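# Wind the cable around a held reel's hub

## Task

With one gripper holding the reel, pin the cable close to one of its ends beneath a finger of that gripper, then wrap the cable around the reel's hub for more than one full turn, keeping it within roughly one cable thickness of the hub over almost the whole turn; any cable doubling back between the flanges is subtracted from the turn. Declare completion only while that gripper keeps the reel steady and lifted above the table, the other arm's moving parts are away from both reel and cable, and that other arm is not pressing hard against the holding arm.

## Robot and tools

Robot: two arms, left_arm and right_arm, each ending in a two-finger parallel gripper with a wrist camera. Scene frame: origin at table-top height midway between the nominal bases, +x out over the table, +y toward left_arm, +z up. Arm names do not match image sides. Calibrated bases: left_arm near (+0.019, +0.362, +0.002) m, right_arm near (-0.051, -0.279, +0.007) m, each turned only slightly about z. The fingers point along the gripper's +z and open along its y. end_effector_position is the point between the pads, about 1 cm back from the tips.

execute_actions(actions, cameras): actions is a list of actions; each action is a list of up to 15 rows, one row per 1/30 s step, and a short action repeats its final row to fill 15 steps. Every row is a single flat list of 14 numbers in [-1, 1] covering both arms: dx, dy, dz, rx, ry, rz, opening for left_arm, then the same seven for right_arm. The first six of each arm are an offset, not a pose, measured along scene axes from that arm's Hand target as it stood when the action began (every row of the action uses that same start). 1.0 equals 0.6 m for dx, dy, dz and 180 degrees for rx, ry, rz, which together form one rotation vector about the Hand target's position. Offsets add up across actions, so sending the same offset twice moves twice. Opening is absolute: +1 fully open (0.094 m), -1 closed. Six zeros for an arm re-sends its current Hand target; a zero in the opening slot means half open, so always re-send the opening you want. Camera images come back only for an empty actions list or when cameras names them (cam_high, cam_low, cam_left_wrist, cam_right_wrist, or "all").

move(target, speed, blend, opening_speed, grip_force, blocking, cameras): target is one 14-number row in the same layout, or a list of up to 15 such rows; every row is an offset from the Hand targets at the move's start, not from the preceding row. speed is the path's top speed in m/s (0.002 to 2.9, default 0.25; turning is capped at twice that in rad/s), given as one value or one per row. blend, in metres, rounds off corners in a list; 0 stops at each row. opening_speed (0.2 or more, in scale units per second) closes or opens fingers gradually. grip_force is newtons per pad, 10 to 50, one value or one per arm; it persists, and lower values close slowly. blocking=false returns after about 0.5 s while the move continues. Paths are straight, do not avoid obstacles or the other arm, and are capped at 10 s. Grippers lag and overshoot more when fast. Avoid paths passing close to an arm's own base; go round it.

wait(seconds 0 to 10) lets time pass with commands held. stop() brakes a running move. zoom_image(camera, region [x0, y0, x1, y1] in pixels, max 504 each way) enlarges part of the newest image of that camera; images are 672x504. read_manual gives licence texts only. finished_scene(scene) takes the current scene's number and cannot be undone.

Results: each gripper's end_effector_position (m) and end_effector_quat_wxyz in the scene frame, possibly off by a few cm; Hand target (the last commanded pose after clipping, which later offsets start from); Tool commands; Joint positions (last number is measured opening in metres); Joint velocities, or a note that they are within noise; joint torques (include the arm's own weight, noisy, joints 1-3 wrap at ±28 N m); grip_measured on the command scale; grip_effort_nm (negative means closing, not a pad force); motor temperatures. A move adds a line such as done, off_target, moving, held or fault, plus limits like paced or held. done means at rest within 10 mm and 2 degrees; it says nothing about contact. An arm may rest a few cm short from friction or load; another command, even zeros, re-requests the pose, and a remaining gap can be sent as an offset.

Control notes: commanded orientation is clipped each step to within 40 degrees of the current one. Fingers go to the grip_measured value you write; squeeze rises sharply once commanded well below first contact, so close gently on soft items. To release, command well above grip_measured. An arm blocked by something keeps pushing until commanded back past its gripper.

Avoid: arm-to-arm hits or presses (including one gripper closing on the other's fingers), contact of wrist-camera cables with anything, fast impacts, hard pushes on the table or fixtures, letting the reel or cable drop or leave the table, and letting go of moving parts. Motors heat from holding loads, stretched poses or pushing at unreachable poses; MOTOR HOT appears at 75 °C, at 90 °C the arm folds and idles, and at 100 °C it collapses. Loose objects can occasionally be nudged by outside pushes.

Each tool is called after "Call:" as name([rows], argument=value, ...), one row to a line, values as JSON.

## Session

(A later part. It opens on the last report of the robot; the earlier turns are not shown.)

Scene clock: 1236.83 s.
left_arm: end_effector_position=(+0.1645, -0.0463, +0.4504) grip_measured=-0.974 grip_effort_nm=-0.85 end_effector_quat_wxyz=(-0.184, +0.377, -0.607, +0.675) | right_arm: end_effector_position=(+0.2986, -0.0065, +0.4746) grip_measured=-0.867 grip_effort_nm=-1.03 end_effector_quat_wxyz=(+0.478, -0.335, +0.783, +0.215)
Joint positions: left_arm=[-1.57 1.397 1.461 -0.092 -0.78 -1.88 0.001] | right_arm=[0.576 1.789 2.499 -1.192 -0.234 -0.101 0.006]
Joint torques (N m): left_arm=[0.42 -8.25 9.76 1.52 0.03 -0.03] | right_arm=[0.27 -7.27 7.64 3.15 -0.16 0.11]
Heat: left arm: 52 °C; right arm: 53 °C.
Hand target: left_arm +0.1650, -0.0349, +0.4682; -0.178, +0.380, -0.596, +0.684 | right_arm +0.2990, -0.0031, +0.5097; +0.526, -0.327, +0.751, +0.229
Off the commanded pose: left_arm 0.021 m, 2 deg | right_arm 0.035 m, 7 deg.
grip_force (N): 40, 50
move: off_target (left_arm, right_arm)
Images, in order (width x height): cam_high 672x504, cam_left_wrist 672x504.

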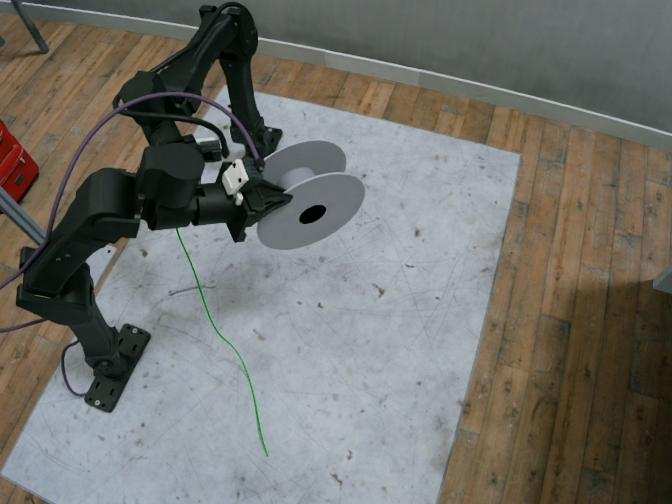

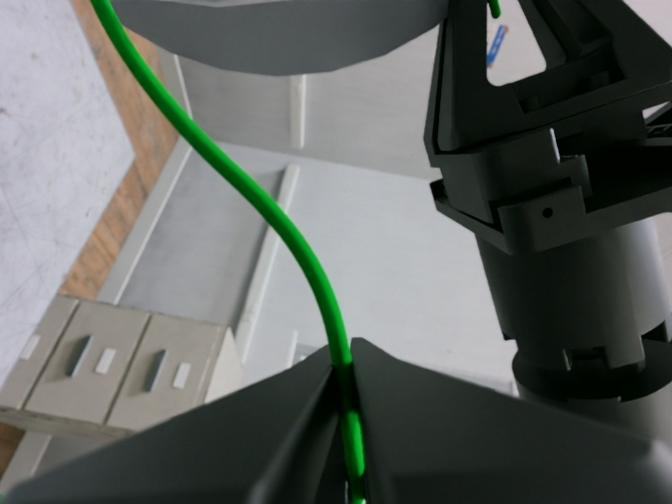

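Call:
move([
  [0.015,-0.0918,-0.1253,0.0528,-0.0492,0,-1, 0,0,0,0,0,0,-1],
  [-0.0083,-0.1168,-0.1253,0.0528,-0.0492,0,-1, 0,0,0,0,0,0,-1],
], speed=0.1, cameras=["cam_left_wrist","cam_right_wrist","cam_high"])

Scene clock: 1351.07 s.
left_arm: end_effector_position=(+0.1595, -0.1017, +0.3861) grip_measured=-0.974 grip_effort_nm=-0.85 end_effector_quat_wxyz=(+0.251, -0.308, +0.641, -0.657) | right_arm: end_effector_position=(+0.2987, -0.0065, +0.4747) grip_measured=-0.867 grip_effort_nm=-1.03 end_effector_quat_wxyz=(+0.478, -0.335, +0.783, +0.215)
Joint positions: left_arm=[-1.588 1.559 1.339 0.203 -0.789 -1.666 0.001] | right_arm=[0.576 1.789 2.499 -1.191 -0.234 -0.101 0.006]
Joint torques (N m): left_arm=[-0.14 -6.52 10.21 1.79 -0.11 0.11] | right_arm=[0.27 -7.17 7.65 3.09 -0.14 0.12]
Heat: left arm: 51 °C; right arm: 52 °C.
Hand target: left_arm +0.1600, -0.1051, +0.3929; +0.254, -0.310, +0.636, -0.660 | right_arm +0.2990, -0.0031, +0.5097; +0.526, -0.327, +0.751, +0.229
Off the commanded pose: left_arm 0.008 m, 1 deg | right_arm 0.035 m, 7 deg.
grip_force (N): 40, 50
move: off_target (right_arm)
Images, in order (width x height): cam_high 672x504, cam_left_wrist 672x504, cam_right_wrist 672x504.

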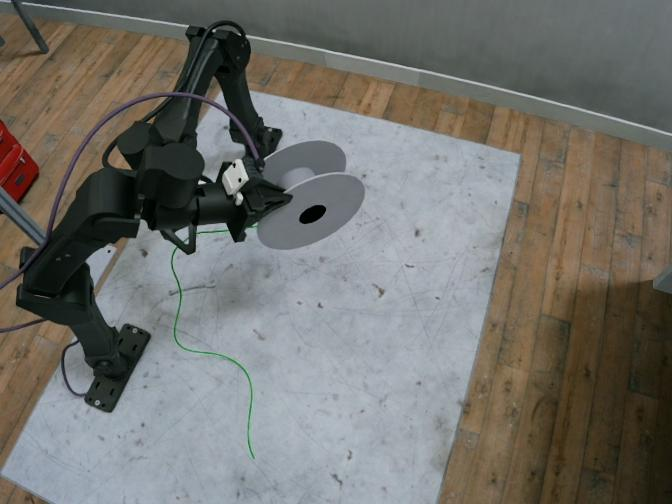

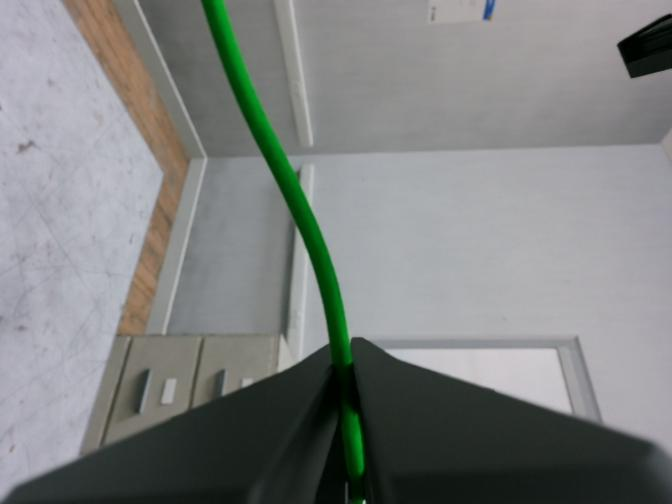

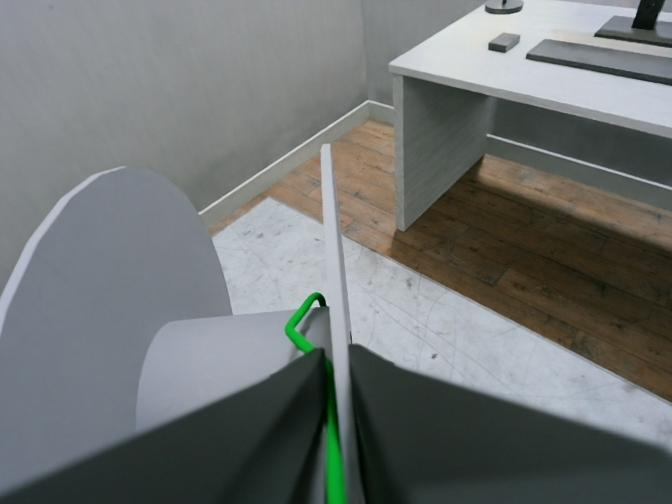

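Call:
move([
  [-0.0167,-0.0183,0,0,0,0,-1, 0,0,0,0,0,0,-1],
  [0.0083,0.0352,0.0652,-0.0284,0.0265,0,-1, 0,0,0,0,0,0,-1],
  [0.0233,0.1035,0.1168,-0.0528,0.0492,0,-1, 0,0,0,0,0,0,-1],
], speed=0.1, blend=[0,0.02,0], cameras=["cam_left_wrist","cam_right_wrist"])

Scene clock: 1392.20 s.
left_arm: end_effector_position=(+0.1739, -0.0529, +0.4467) grip_measured=-0.974 grip_effort_nm=-0.85 end_effector_quat_wxyz=(-0.184, +0.378, -0.605, +0.676) | right_arm: end_effector_position=(+0.2987, -0.0065, +0.4747) grip_measured=-0.867 grip_effort_nm=-1.03 end_effector_quat_wxyz=(+0.478, -0.335, +0.783, +0.215)
Joint positions: left_arm=[-1.539 1.419 1.46 -0.066 -0.749 -1.88 0.001] | right_arm=[0.576 1.789 2.499 -1.191 -0.234 -0.101 0.006]
Joint torques (N m): left_arm=[0.4 -8.31 9.7 1.56 0.05 -0.02] | right_arm=[0.32 -7.27 7.65 3.1 -0.16 0.13]
Heat: left arm: 50 °C; right arm: 52 °C.
Hand target: left_arm +0.1741, -0.0429, +0.4631; -0.178, +0.380, -0.596, +0.684 | right_arm +0.2990, -0.0031, +0.5097; +0.526, -0.327, +0.751, +0.229
Off the commanded pose: left_arm 0.019 m, 2 deg | right_arm 0.035 m, 7 deg.
grip_force (N): 40, 50
move: off_target (left_arm, right_arm)
Images, in order (width x height): cam_left_wrist 672x504, cam_right_wrist 672x504.

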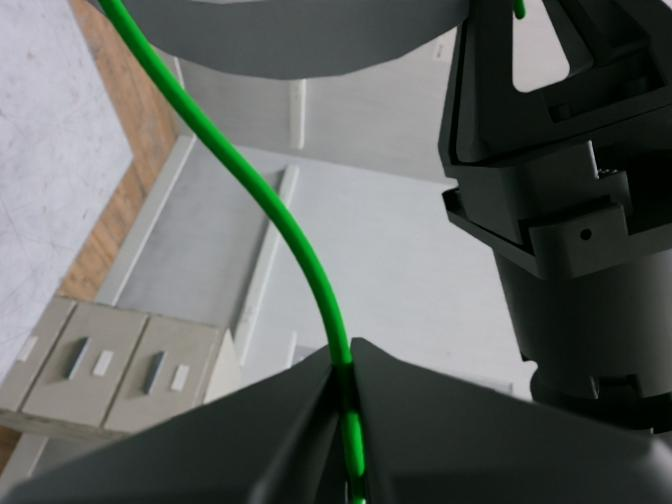

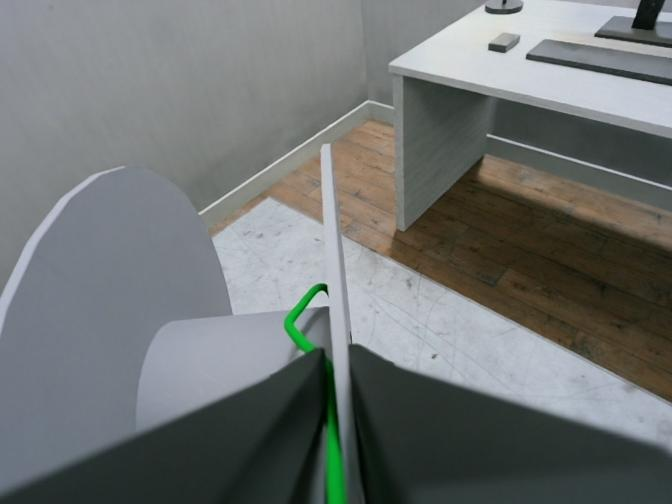

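Call:
zoom_image(camera="cam_left_wrist", region=[60, 0, 560, 200])

Scaled by 1.008.

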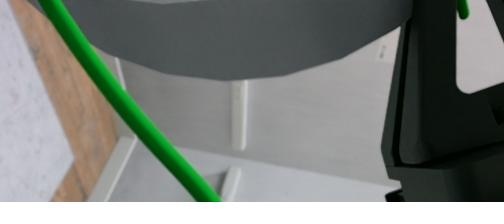

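Call:
move([
  [-0.0152,-0.08,-0.1168,0.0528,-0.0492,-0.094,-1, 0,0,0,0,0,0,-1],
  [-0.0485,-0.1242,-0.1168,0.0528,-0.0492,-0.094,-1, 0,0,0,0,0,0,-1],
], speed=0.1, blend=[0.01,0], cameras=["cam_left_wrist","cam_right_wrist","cam_high"])

Scene clock: 1419.90 s.
left_arm: end_effector_position=(+0.1464, -0.1126, +0.3830) grip_measured=-0.974 grip_effort_nm=-0.85 end_effector_quat_wxyz=(+0.150, -0.222, +0.692, -0.670) | right_arm: end_effector_position=(+0.2984, -0.0066, +0.4741) grip_measured=-0.867 grip_effort_nm=-1.03 end_effector_quat_wxyz=(+0.477, -0.335, +0.783, +0.215)
Joint positions: left_arm=[-1.503 1.49 1.304 0.124 -0.42 -1.685 0.001] | right_arm=[0.576 1.789 2.499 -1.194 -0.234 -0.101 0.006]
Joint torques (N m): left_arm=[-0.49 -6 10.33 2.02 -0.05 0.12] | right_arm=[0.49 -7.17 7.47 3.17 -0.12 0.13]
Heat: left arm: 53 °C; right arm: 52 °C.
Hand target: left_arm +0.1448, -0.1175, +0.3929; +0.151, -0.219, +0.685, -0.679 | right_arm +0.2990, -0.0031, +0.5098; +0.526, -0.327, +0.751, +0.229
Off the commanded pose: left_arm 0.011 m, 1 deg | right_arm 0.036 m, 7 deg.
grip_force (N): 40, 50
move: off_target (left_arm, right_arm)
Images, in order (width x height): cam_high 672x504, cam_left_wrist 672x504, cam_right_wrist 672x504.

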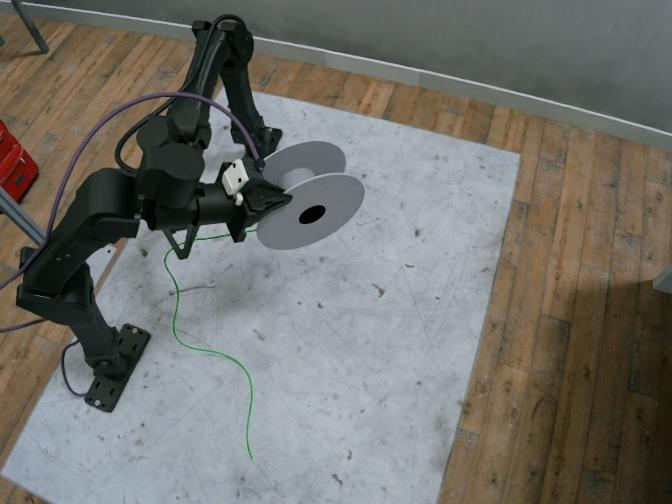

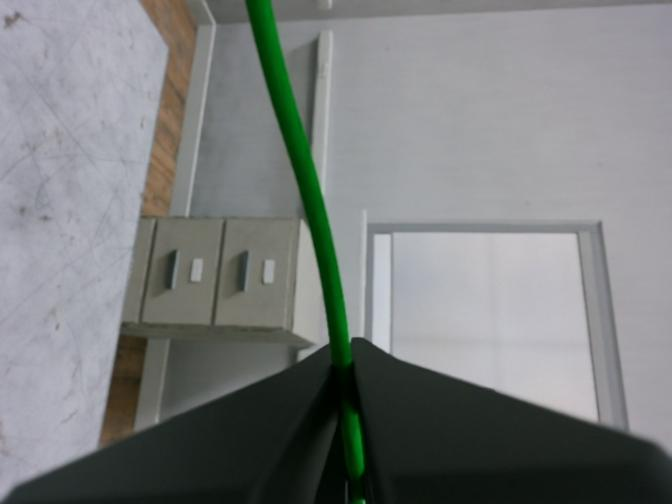

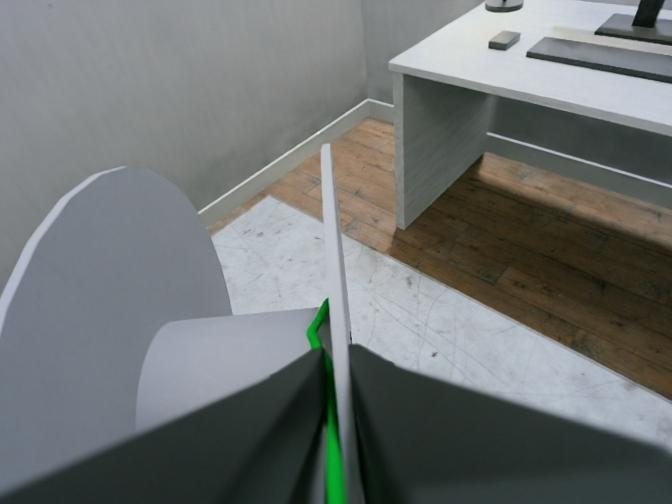

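Call:
move([
  [0.0337,0.0425,0.0735,-0.0139,0.0241,0,-1, 0,0,0,0,0,0,-1],
  [0.0487,0.0992,0.1335,-0.0306,0.0529,0,-1, 0,0,0,0,0,0,-1],
  [0.077,0.1542,0.1918,-0.0472,0.0818,0,-1, 0,0,0,0,0,0,-1],
], speed=0.1, blend=[0.015,0.015,0], cameras=["cam_left_wrist","cam_right_wrist","cam_high"])

Scene clock: 1443.97 s.
left_arm: end_effector_position=(+0.1947, -0.0397, +0.4871) grip_measured=-0.974 grip_effort_nm=-0.85 end_effector_quat_wxyz=(+0.049, -0.317, +0.659, -0.680) | right_arm: end_effector_position=(+0.3003, -0.0058, +0.4779) grip_measured=-0.867 grip_effort_nm=-1.03 end_effector_quat_wxyz=(+0.484, -0.333, +0.780, +0.216)
Joint positions: left_arm=[-1.278 1.382 1.66 -0.349 -0.184 -1.96 0.001] | right_arm=[0.576 1.789 2.499 -1.176 -0.232 -0.098 0.006]
Joint torques (N m): left_arm=[0.55 -7.98 9.51 1.8 0.05 -0.05] | right_arm=[0.23 -7.08 7.94 3.02 -0.16 0.06]
Heat: left arm: 53 °C; right arm: 54 °C.
Hand target: left_arm +0.1911, -0.0250, +0.5079; +0.046, -0.314, +0.646, -0.694 | right_arm +0.2990, -0.0031, +0.5098; +0.526, -0.327, +0.751, +0.229
Off the commanded pose: left_arm 0.026 m, 2 deg | right_arm 0.032 m, 6 deg.
grip_force (N): 40, 50
move: off_target (left_arm, right_arm)
Images, in order (width x height): cam_high 672x504, cam_left_wrist 672x504, cam_right_wrist 672x504.

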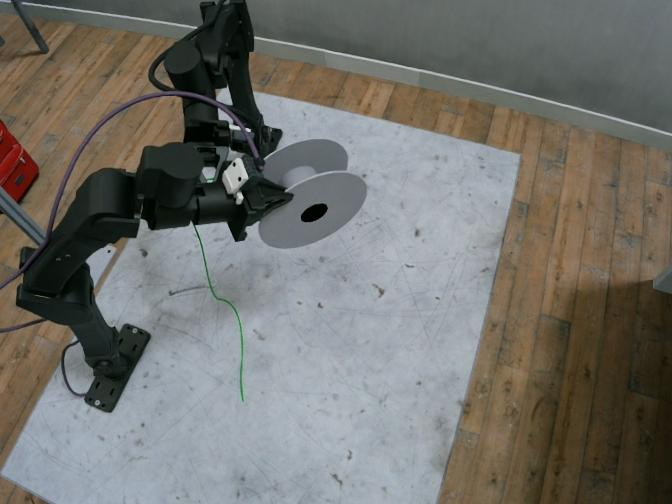

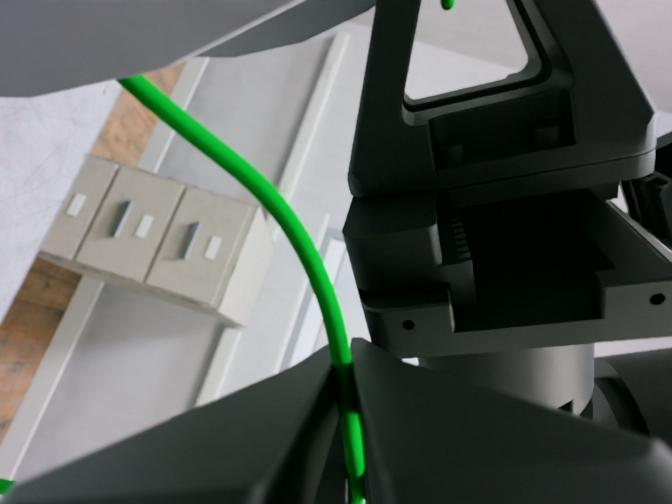

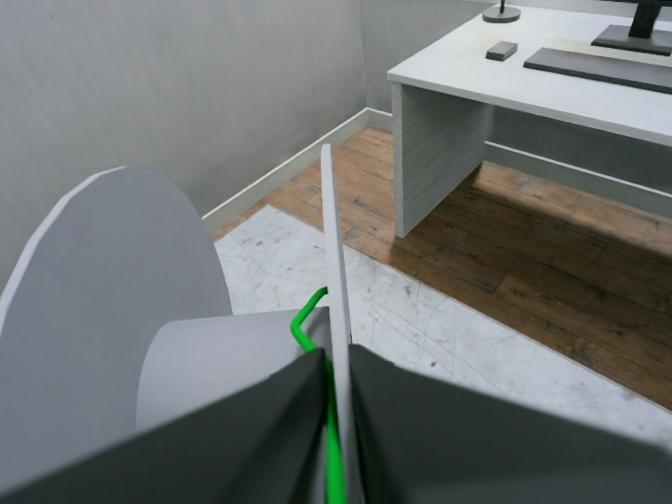

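Call:
move([
  [0.0282,0.0683,0.0418,0,0,0,-1, 0,0,0,0,0,0,-1],
  [0.0848,0.13,0.0752,0,0,0,-1, 0,0,0,0,0,0,-1],
  [0.1482,0.18,0.0818,0,0,0,-1, 0,0,0,0,0,0,-1],
], speed=0.1, blend=[0.015,0.015,0], cameras=["cam_left_wrist","cam_right_wrist","cam_high"])

Scene clock: 1476.37 s.
left_arm: end_effector_position=(+0.2807, +0.0770, +0.5383) grip_measured=-0.974 grip_effort_nm=-0.85 end_effector_quat_wxyz=(+0.029, -0.328, +0.657, -0.678) | right_arm: end_effector_position=(+0.2956, +0.0011, +0.4945) grip_measured=-0.867 grip_effort_nm=-1.03 end_effector_quat_wxyz=(+0.503, -0.339, +0.760, +0.234)
Joint positions: left_arm=[-0.677 1.373 1.923 -0.637 0.429 -1.954 0.001] | right_arm=[0.584 1.789 2.522 -1.142 -0.26 -0.095 0.006]
Joint torques (N m): left_arm=[1.16 -4.18 9.29 2.07 0.03 0.13] | right_arm=[-0.2 -5.93 7.24 2.57 0.13 0.07]
Motor temperatures (°C): left_arm=[32 46 52 52 32 33 32] | right_arm=[33 40 47 55 31 30 35]
Heat: left arm: 52 °C; right arm: 55 °C.
Hand target: left_arm +0.2800, +0.0831, +0.5571; +0.046, -0.314, +0.646, -0.694 | right_arm +0.2990, -0.0031, +0.5097; +0.526, -0.327, +0.751, +0.229
Off the commanded pose: left_arm 0.020 m, 3 deg | right_arm 0.016 m, 3 deg.
grip_force (N): 40, 50
move: off_target (left_arm, right_arm)
Images, in order (width x height): cam_high 672x504, cam_left_wrist 672x504, cam_right_wrist 672x504.

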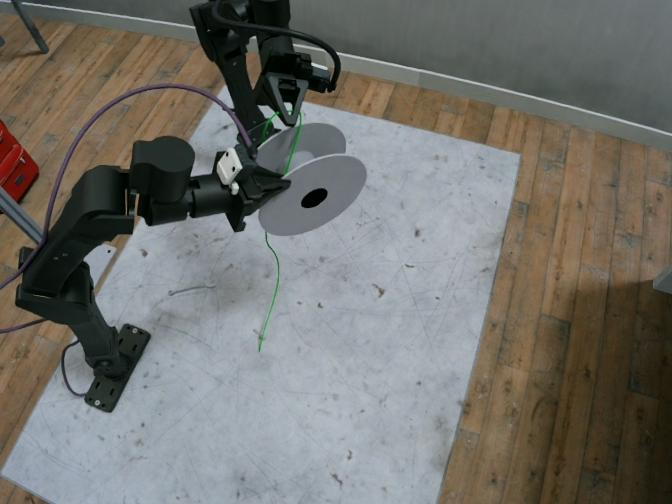

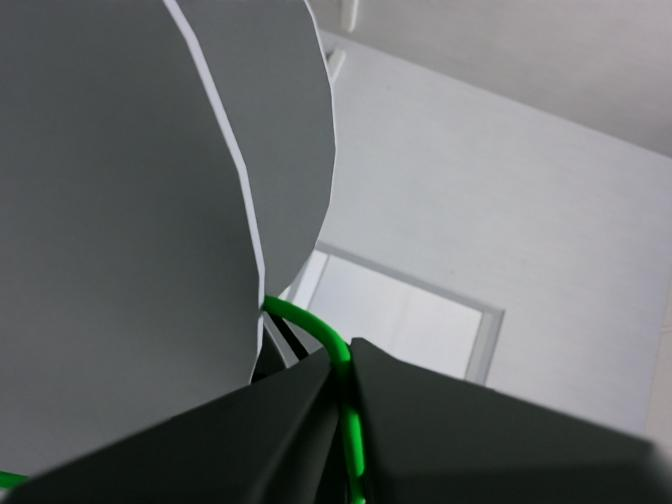

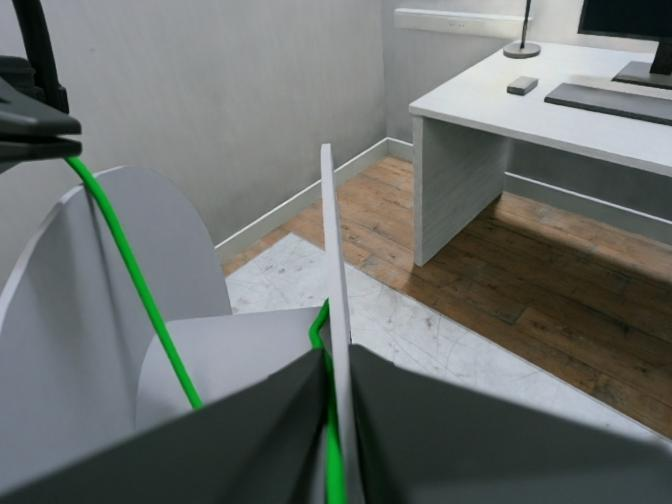

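Call:
move([
  [0,0,0,0,0,0,-0.35, 0,0,0,0,0,0,-1],
  [-0.0833,0.145,0,0,0,0,-0.35, 0,0,0,0,0,0,-1],
  [-0.133,0.078,-0.17,0.3819,-0.4935,0.0532,0.2, 0,0,0,-0.0534,-0.0573,0.0285,-1],
], speed=[0.1,0.12,0.2], opening_speed=0.6, blend=[0,0.02,0], cameras=["all"])

Scene clock: 1550.27 s.
left_arm: end_effector_position=(+0.2018, +0.1270, +0.4539) grip_measured=+0.197 grip_effort_nm=0.14 end_effector_quat_wxyz=(+0.653, +0.262, +0.662, -0.258) | right_arm: end_effector_position=(+0.2967, -0.0042, +0.4871) grip_measured=-0.867 grip_effort_nm=-1.03 end_effector_quat_wxyz=(+0.518, -0.426, +0.725, +0.158)
Joint positions: left_arm=[-1.192 0.835 1.188 -0.367 -0.397 -0.004 0.056] | right_arm=[0.584 1.789 2.522 -1.173 -0.231 -0.343 0.006]
Joint torques (N m): left_arm=[-0.5 -1.36 6.17 2.04 -0.11 0.05] | right_arm=[-0.34 -6.26 6.95 2.88 -0.14 -0.06]
Motor temperatures (°C): left_arm=[32 42 51 56 32 33 32] | right_arm=[33 39 46 49 31 30 35]
Heat: left arm: 56 °C; right arm: 49 °C.
Hand target: left_arm +0.2002, +0.1300, +0.4551; +0.658, +0.259, +0.658, -0.259 | right_arm +0.2990, -0.0031, +0.5098; +0.551, -0.422, +0.702, +0.159
Off the commanded pose: left_arm 0.004 m, 1 deg | right_arm 0.023 m, 5 deg.
grip_force (N): 40, 50
move: off_target (right_arm)

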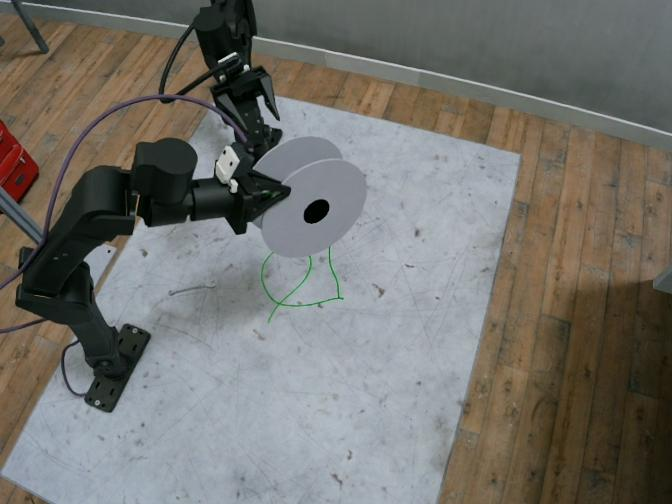

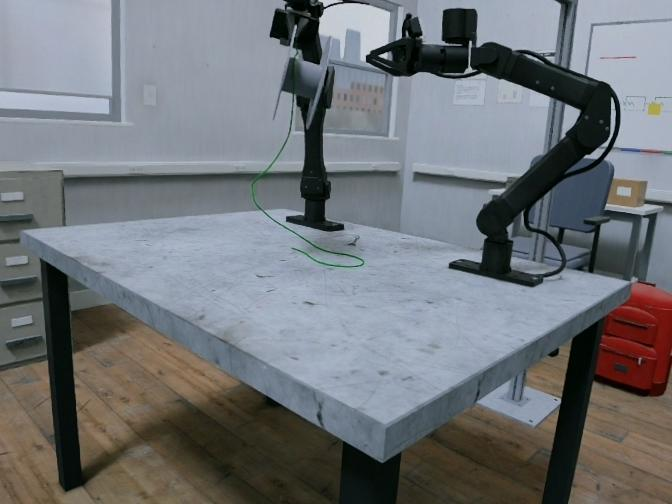

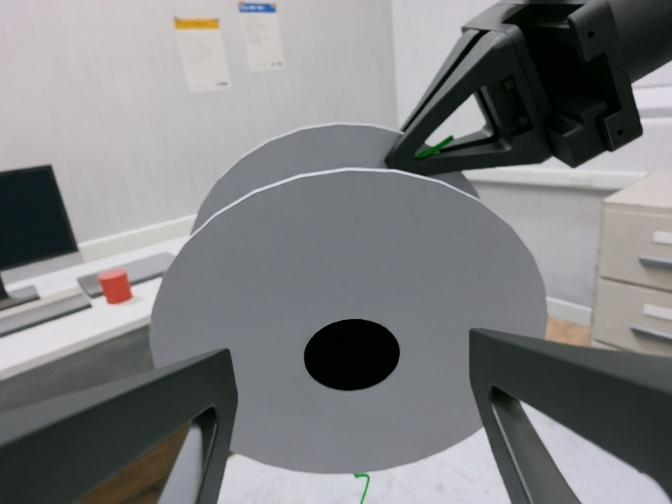

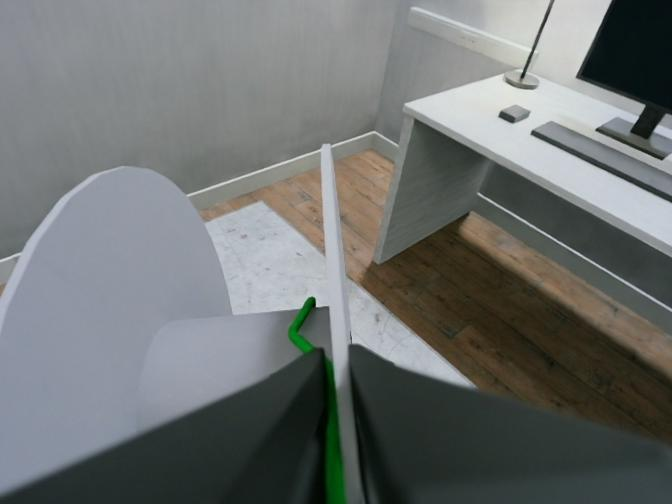

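Call:
zoom_image(camera="cam_low", region=[240, 0, 380, 160])

Call:
zoom_image(camera="cam_high", region=[220, 120, 400, 330])

Scaled by 3.150.

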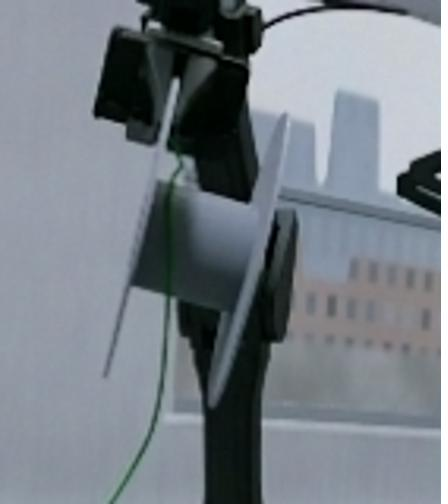

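Scaled by 2.400.

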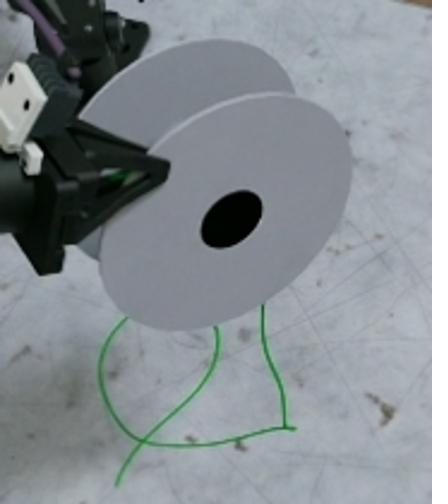

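Call:
move(target=[0.083,0.067,-0.39,0,0,0,0.2, 0,0,0.0833,0.0534,0.0573,-0.0285,-1], speed=0.15, cameras=["cam_low","cam_left_wrist","cam_right_wrist"])

Scene clock: 1652.27 s.
left_arm: end_effector_position=(+0.2506, +0.1702, +0.2235) grip_measured=+0.197 grip_effort_nm=0.14 end_effector_quat_wxyz=(+0.658, +0.257, +0.659, -0.258) | right_arm: end_effector_position=(+0.2991, -0.0027, +0.5223) grip_measured=-0.867 grip_effort_nm=-1.03 end_effector_quat_wxyz=(+0.532, -0.319, +0.748, +0.234)
Joint positions: left_arm=[-0.661 0.6 0.176 0.423 0.125 -0.001 0.056] | right_arm=[0.584 1.918 2.829 -1.25 -0.231 -0.069 0.006]
Joint torques (N m): left_arm=[0.4 0.61 7.19 2.06 0.1 0.01] | right_arm=[-0.12 -7.09 6.79 3.31 -0.13 0.16]
Motor temperatures (°C): left_arm=[32 39 49 58 32 33 31] | right_arm=[33 39 46 52 31 30 36]
Heat: left arm: 58 °C; right arm: 52 °C.
Hand target: left_arm +0.2500, +0.1701, +0.2211; +0.658, +0.259, +0.658, -0.259 | right_arm +0.2990, -0.0031, +0.5596; +0.525, -0.327, +0.751, +0.229
Off the commanded pose: left_arm 0.002 m, 0 deg | right_arm 0.037 m, 1 deg.
elbow stopped short (right arm): the move would have taken joint 3 (elbow) straighter than the controller allows.
grip_force (N): 40, 50
move: off_target (right_arm)
Images, in order (width x height): cam_low 672x504, cam_left_wrist 672x504, cam_right_wrist 672x504.

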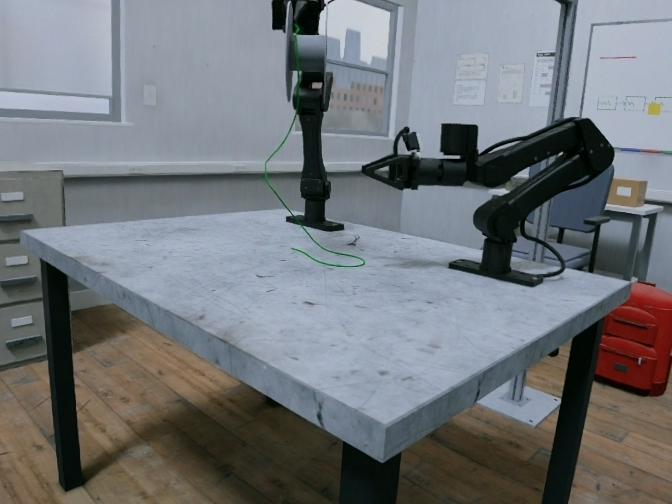

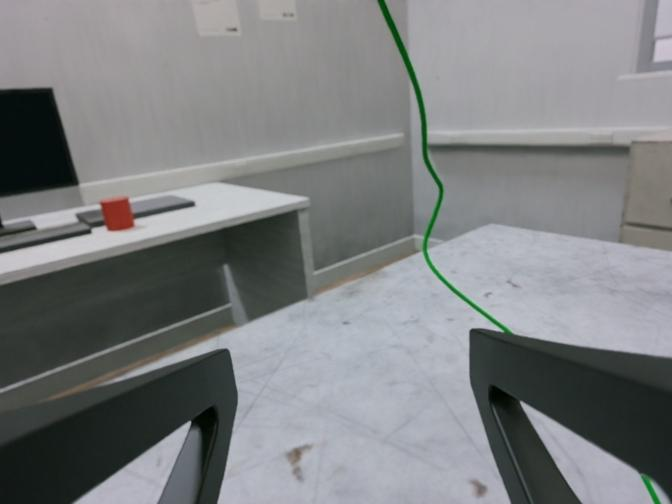

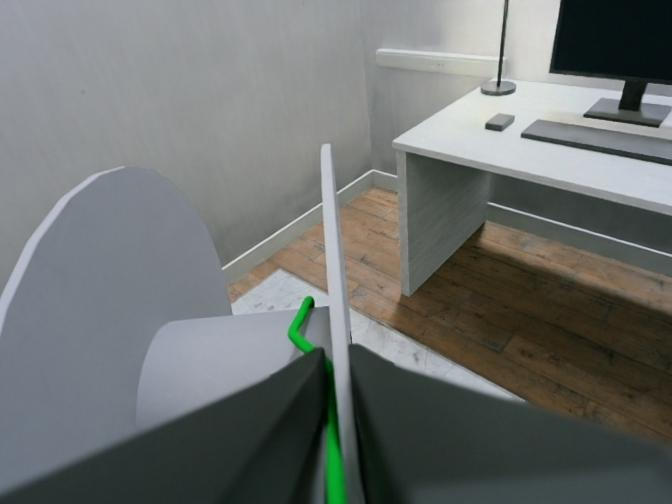

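Call:
zoom_image(camera="cam_left_wrist", region=[360, 40, 560, 340])

Scaled by 1.680.

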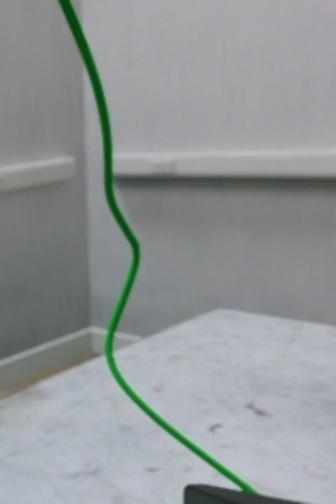

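Call:
move(target=[0.0842,-0.215,-0.067,-0.1625,0.1515,0,0.3, 0,0,0,0,0,0,-1], speed=0.15, cameras=["cam_left_wrist"])

Scene clock: 1683.77 s.
left_arm: end_effector_position=(+0.2977, +0.0462, +0.1774) grip_measured=+0.297 grip_effort_nm=0.14 end_effector_quat_wxyz=(+0.527, +0.022, +0.712, -0.464) | right_arm: end_effector_position=(+0.2991, -0.0027, +0.5223) grip_measured=-0.867 grip_effort_nm=-1.03 end_effector_quat_wxyz=(+0.532, -0.319, +0.748, +0.234)
Joint positions: left_arm=[-0.964 1.58 0.401 1.165 -0.17 -0.693 0.061] | right_arm=[0.584 1.918 2.829 -1.25 -0.231 -0.069 0.006]
Joint torques (N m): left_arm=[-0.54 -4.11 7.53 2.09 -0.13 -0.02] | right_arm=[-0.03 -7.25 6.78 3.3 -0.08 0.14]
Motor temperatures (°C): left_arm=[32 39 50 57 32 33 31] | right_arm=[33 39 47 53 31 30 36]
Heat: left arm: 57 °C; right arm: 53 °C.
Hand target: left_arm +0.3005, +0.0411, +0.1809; +0.530, +0.018, +0.707, -0.468 | right_arm +0.2990, -0.0031, +0.5596; +0.525, -0.327, +0.751, +0.229
Off the commanded pose: left_arm 0.007 m, 1 deg | right_arm 0.037 m, 1 deg.
elbow stopped short (right arm): the move would have taken joint 3 (elbow) straighter than the controller allows.
grip_force (N): 40, 50
move: off_target (right_arm)
Images, in order (width x height): cam_left_wrist 672x504.

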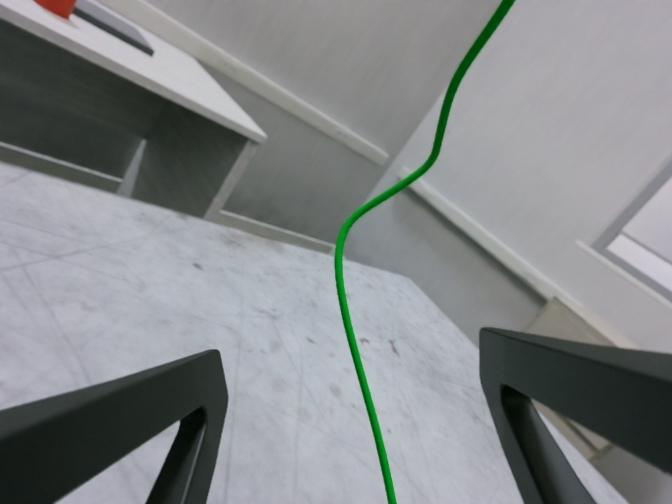

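Call:
move(target=[0.0437,-0.0825,-0.0248,0,0,0,0.3, 0,0,0,0,0,0,-1], speed=0.12, cameras=["cam_left_wrist"])

Scene clock: 1694.03 s.
left_arm: end_effector_position=(+0.3241, -0.0037, +0.1659) grip_measured=+0.297 grip_effort_nm=0.14 end_effector_quat_wxyz=(+0.528, +0.022, +0.710, -0.466) | right_arm: end_effector_position=(+0.2991, -0.0027, +0.5223) grip_measured=-0.867 grip_effort_nm=-1.03 end_effector_quat_wxyz=(+0.532, -0.319, +0.748, +0.234)
Joint positions: left_arm=[-0.994 1.819 0.607 1.201 -0.198 -0.694 0.061] | right_arm=[0.584 1.918 2.829 -1.25 -0.231 -0.069 0.006]
Joint torques (N m): left_arm=[-0.47 -6.05 7.32 2.1 -0.09 -0.05] | right_arm=[-0.1 -7.42 6.74 3.32 -0.09 0.13]
Motor temperatures (°C): left_arm=[32 39 50 57 32 33 31] | right_arm=[33 39 47 53 31 30 36]
Heat: left arm: 57 °C; right arm: 53 °C.
Hand target: left_arm +0.3267, -0.0084, +0.1660; +0.530, +0.018, +0.707, -0.468 | right_arm +0.2990, -0.0031, +0.5596; +0.525, -0.327, +0.751, +0.229
Off the commanded pose: left_arm 0.005 m, 1 deg | right_arm 0.037 m, 1 deg.
elbow stopped short (right arm): the move would have taken joint 3 (elbow) straighter than the controller allows.
grip_force (N): 40, 50
move: off_target (right_arm)
Images, in order (width x height): cam_left_wrist 672x504.

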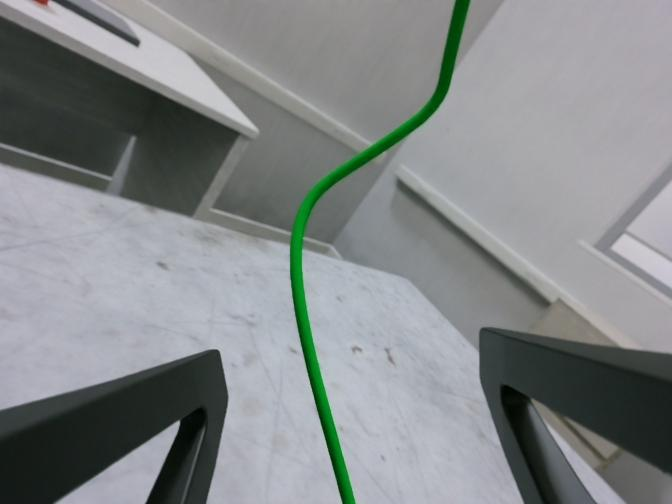

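Call:
move([
  [0.02,-0.0095,-0.0043,0,0,0,0.3, 0,0,0,0,0,0,-1],
  [0.02,-0.0095,-0.0043,0,0,0,-1, 0,0,0,0,0,0,-1],
], speed=0.1, opening_speed=1.2, cameras=["cam_left_wrist","cam_right_wrist"])

Scene clock: 1708.33 s.
left_arm: end_effector_position=(+0.3345, -0.0100, +0.1656) grip_measured=-0.952 grip_effort_nm=-0.80 end_effector_quat_wxyz=(+0.531, +0.019, +0.708, -0.466) | right_arm: end_effector_position=(+0.2992, -0.0027, +0.5225) grip_measured=-0.867 grip_effort_nm=-1.03 end_effector_quat_wxyz=(+0.533, -0.319, +0.748, +0.234)
Joint positions: left_arm=[-0.982 1.859 0.654 1.202 -0.194 -0.694 0.002] | right_arm=[0.584 1.918 2.829 -1.25 -0.231 -0.069 0.006]
Joint torques (N m): left_arm=[0.47 -6.24 7.35 2.03 0.08 -0.07] | right_arm=[-0.03 -7.25 6.54 3.31 -0.13 0.11]
Motor temperatures (°C): left_arm=[32 40 51 58 32 33 31] | right_arm=[33 39 47 54 31 30 36]
Heat: left arm: 58 °C; right arm: 54 °C.
Hand target: left_arm +0.3388, -0.0141, +0.1634; +0.530, +0.018, +0.707, -0.468 | right_arm +0.2990, -0.0031, +0.5596; +0.526, -0.327, +0.751, +0.229
Off the commanded pose: left_arm 0.006 m, 0 deg | right_arm 0.037 m, 1 deg.
elbow stopped short (right arm): the move would have taken joint 3 (elbow) straighter than the controller allows.
grip_force (N): 40, 50
move: off_target (right_arm)
Images, in order (width x height): cam_left_wrist 672x504, cam_right_wrist 672x504.

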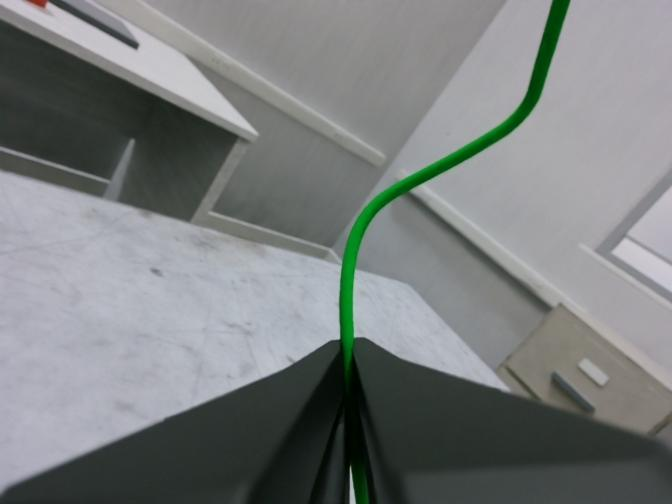

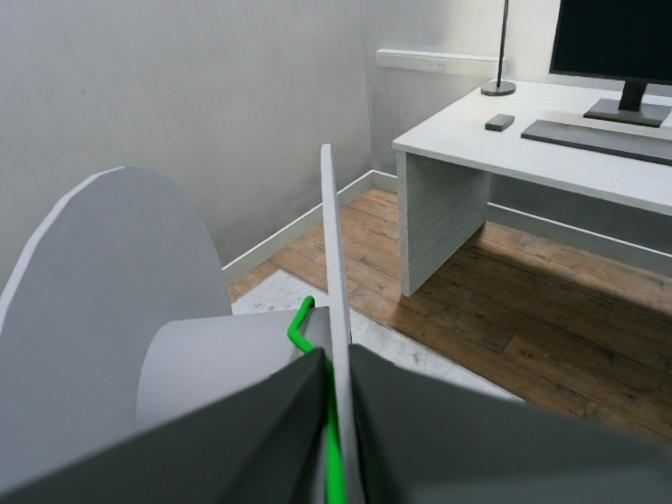

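Call:
move([
  [-0.0937,0.0512,-0.014,0,0,0,-1, 0,0,-0.05,0,0,0,-1],
  [-0.2132,-0.0655,0.1027,-0.0558,0.062,-0.0553,-1, 0,0,-0.083,0,0,0,-1],
  [-0.3327,-0.1823,0.236,-0.115,0.158,-0.1184,-1, 0,0,-0.083,0,0,0,-1],
], speed=0.15, blend=[0.03,0.03,0], cameras=["cam_left_wrist","cam_right_wrist","cam_high"])

Scene clock: 1791.13 s.
left_arm: end_effector_position=(+0.1422, -0.1219, +0.2929) grip_measured=-0.953 grip_effort_nm=-0.85 end_effector_quat_wxyz=(+0.247, -0.063, +0.709, -0.657) | right_arm: end_effector_position=(+0.3059, +0.0015, +0.4712) grip_measured=-0.867 grip_effort_nm=-1.03 end_effector_quat_wxyz=(+0.474, -0.332, +0.786, +0.218)
Joint positions: left_arm=[-1.477 1.561 0.964 0.582 -0.313 -1.305 0.002] | right_arm=[0.584 1.84 2.559 -1.207 -0.23 -0.088 0.006]
Joint torques (N m): left_arm=[-0.36 -8.49 9.7 1.76 0.06 -0.03] | right_arm=[-0.28 -10.65 4.55 3.15 -0.15 -0.05]
Motor temperatures (°C): left_arm=[32 41 50 60 32 33 32] | right_arm=[33 40 47 56 31 30 36]
Heat: left arm: 60 °C; right arm: 56 °C.
Hand target: left_arm +0.1391, -0.1234, +0.3050; +0.242, -0.062, +0.704, -0.664 | right_arm +0.2991, -0.0030, +0.5098; +0.525, -0.327, +0.751, +0.229
Off the commanded pose: left_arm 0.013 m, 1 deg | right_arm 0.039 m, 7 deg.
elbow stopped short (right arm): the move would have taken joint 3 (elbow) straighter than the controller allows.
grip_force (N): 40, 50
move: off_target (left_arm, right_arm)
Images, in order (width x height): cam_high 672x504, cam_left_wrist 672x504, cam_right_wrist 672x504.

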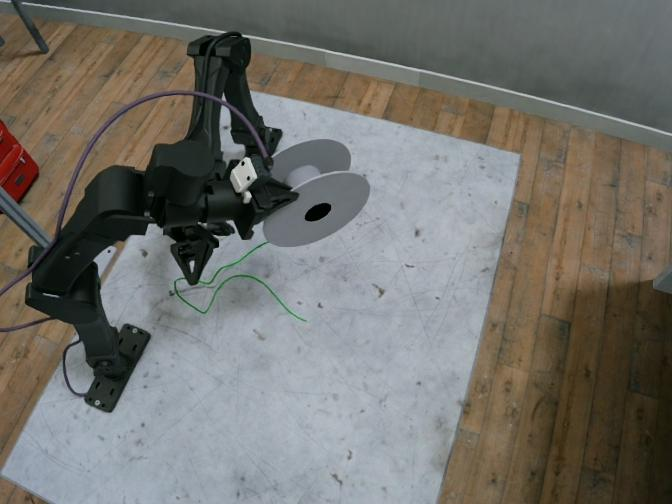

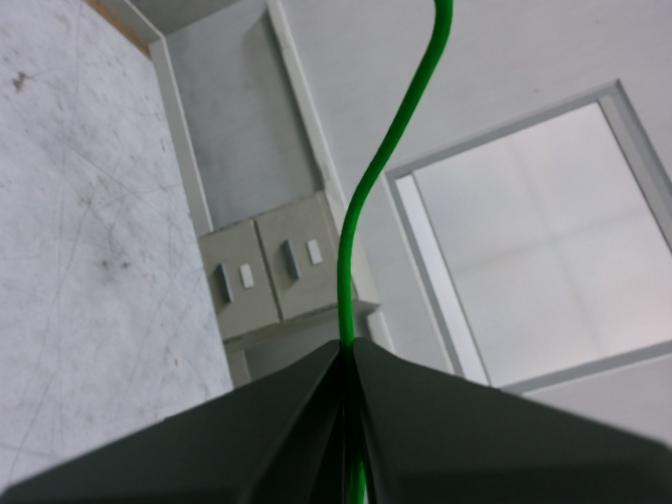

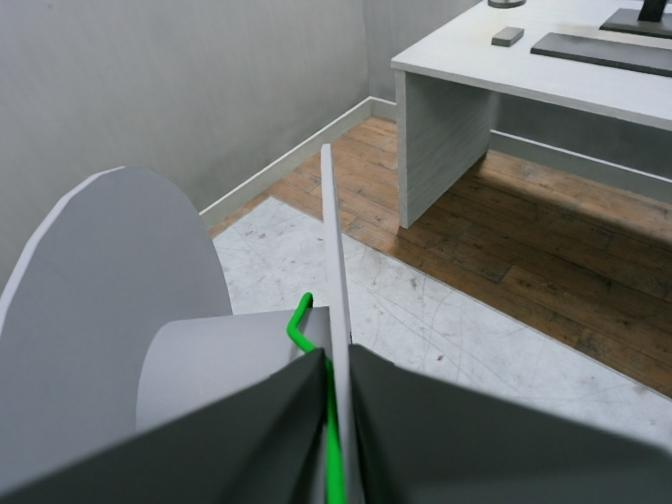

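Call:
move([
  [-0.0423,-0.0367,-0.0333,0,0,0,-1, 0,0,0,0,0,0,-1],
  [0.0265,0.029,0.15,-0.047,0.1007,0,-1, 0,0,0,0,0,0,-1],
], speed=0.12, cameras=["cam_left_wrist","cam_right_wrist"])

Scene clock: 1806.47 s.
left_arm: end_effector_position=(+0.1557, -0.1141, +0.3718) grip_measured=-0.953 grip_effort_nm=-0.85 end_effector_quat_wxyz=(+0.126, -0.183, +0.696, -0.683) | right_arm: end_effector_position=(+0.3061, +0.0016, +0.4717) grip_measured=-0.867 grip_effort_nm=-1.03 end_effector_quat_wxyz=(+0.475, -0.332, +0.785, +0.219)
Joint positions: left_arm=[-1.427 1.479 1.228 0.213 -0.253 -1.655 0.002] | right_arm=[0.584 1.84 2.559 -1.204 -0.23 -0.088 0.006]
Joint torques (N m): left_arm=[0.38 -9.87 10.15 1.75 0.06 -0.01] | right_arm=[-0.29 -10.69 4.63 3.14 -0.19 -0.04]
Motor temperatures (°C): left_arm=[32 43 51 57 32 33 32] | right_arm=[33 42 46 55 31 30 36]
Heat: left arm: 57 °C; right arm: 55 °C.
Hand target: left_arm +0.1551, -0.1060, +0.3951; +0.123, -0.183, +0.683, -0.696 | right_arm +0.2991, -0.0030, +0.5098; +0.525, -0.327, +0.751, +0.229
Off the commanded pose: left_arm 0.025 m, 2 deg | right_arm 0.039 m, 7 deg.
grip_force (N): 40, 50
move: off_target (left_arm, right_arm)
Images, in order (width x height): cam_left_wrist 672x504, cam_right_wrist 672x504.

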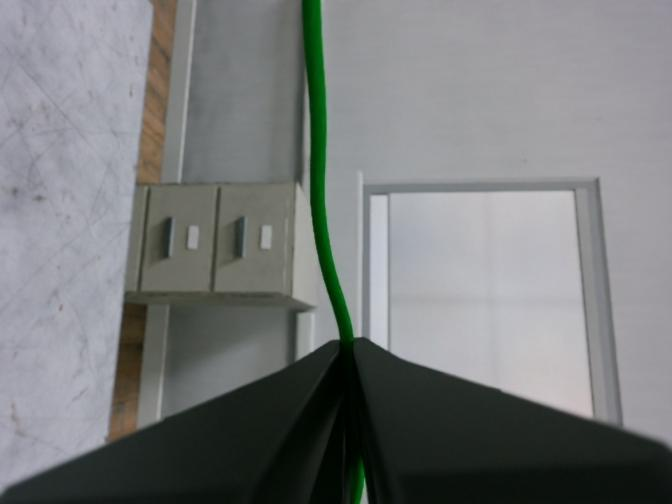

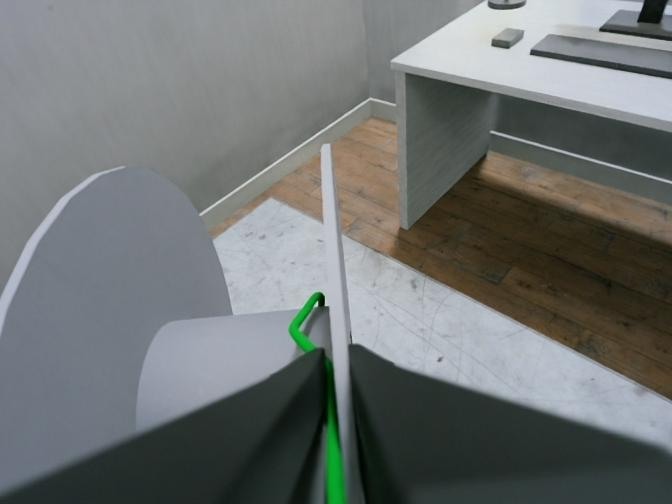

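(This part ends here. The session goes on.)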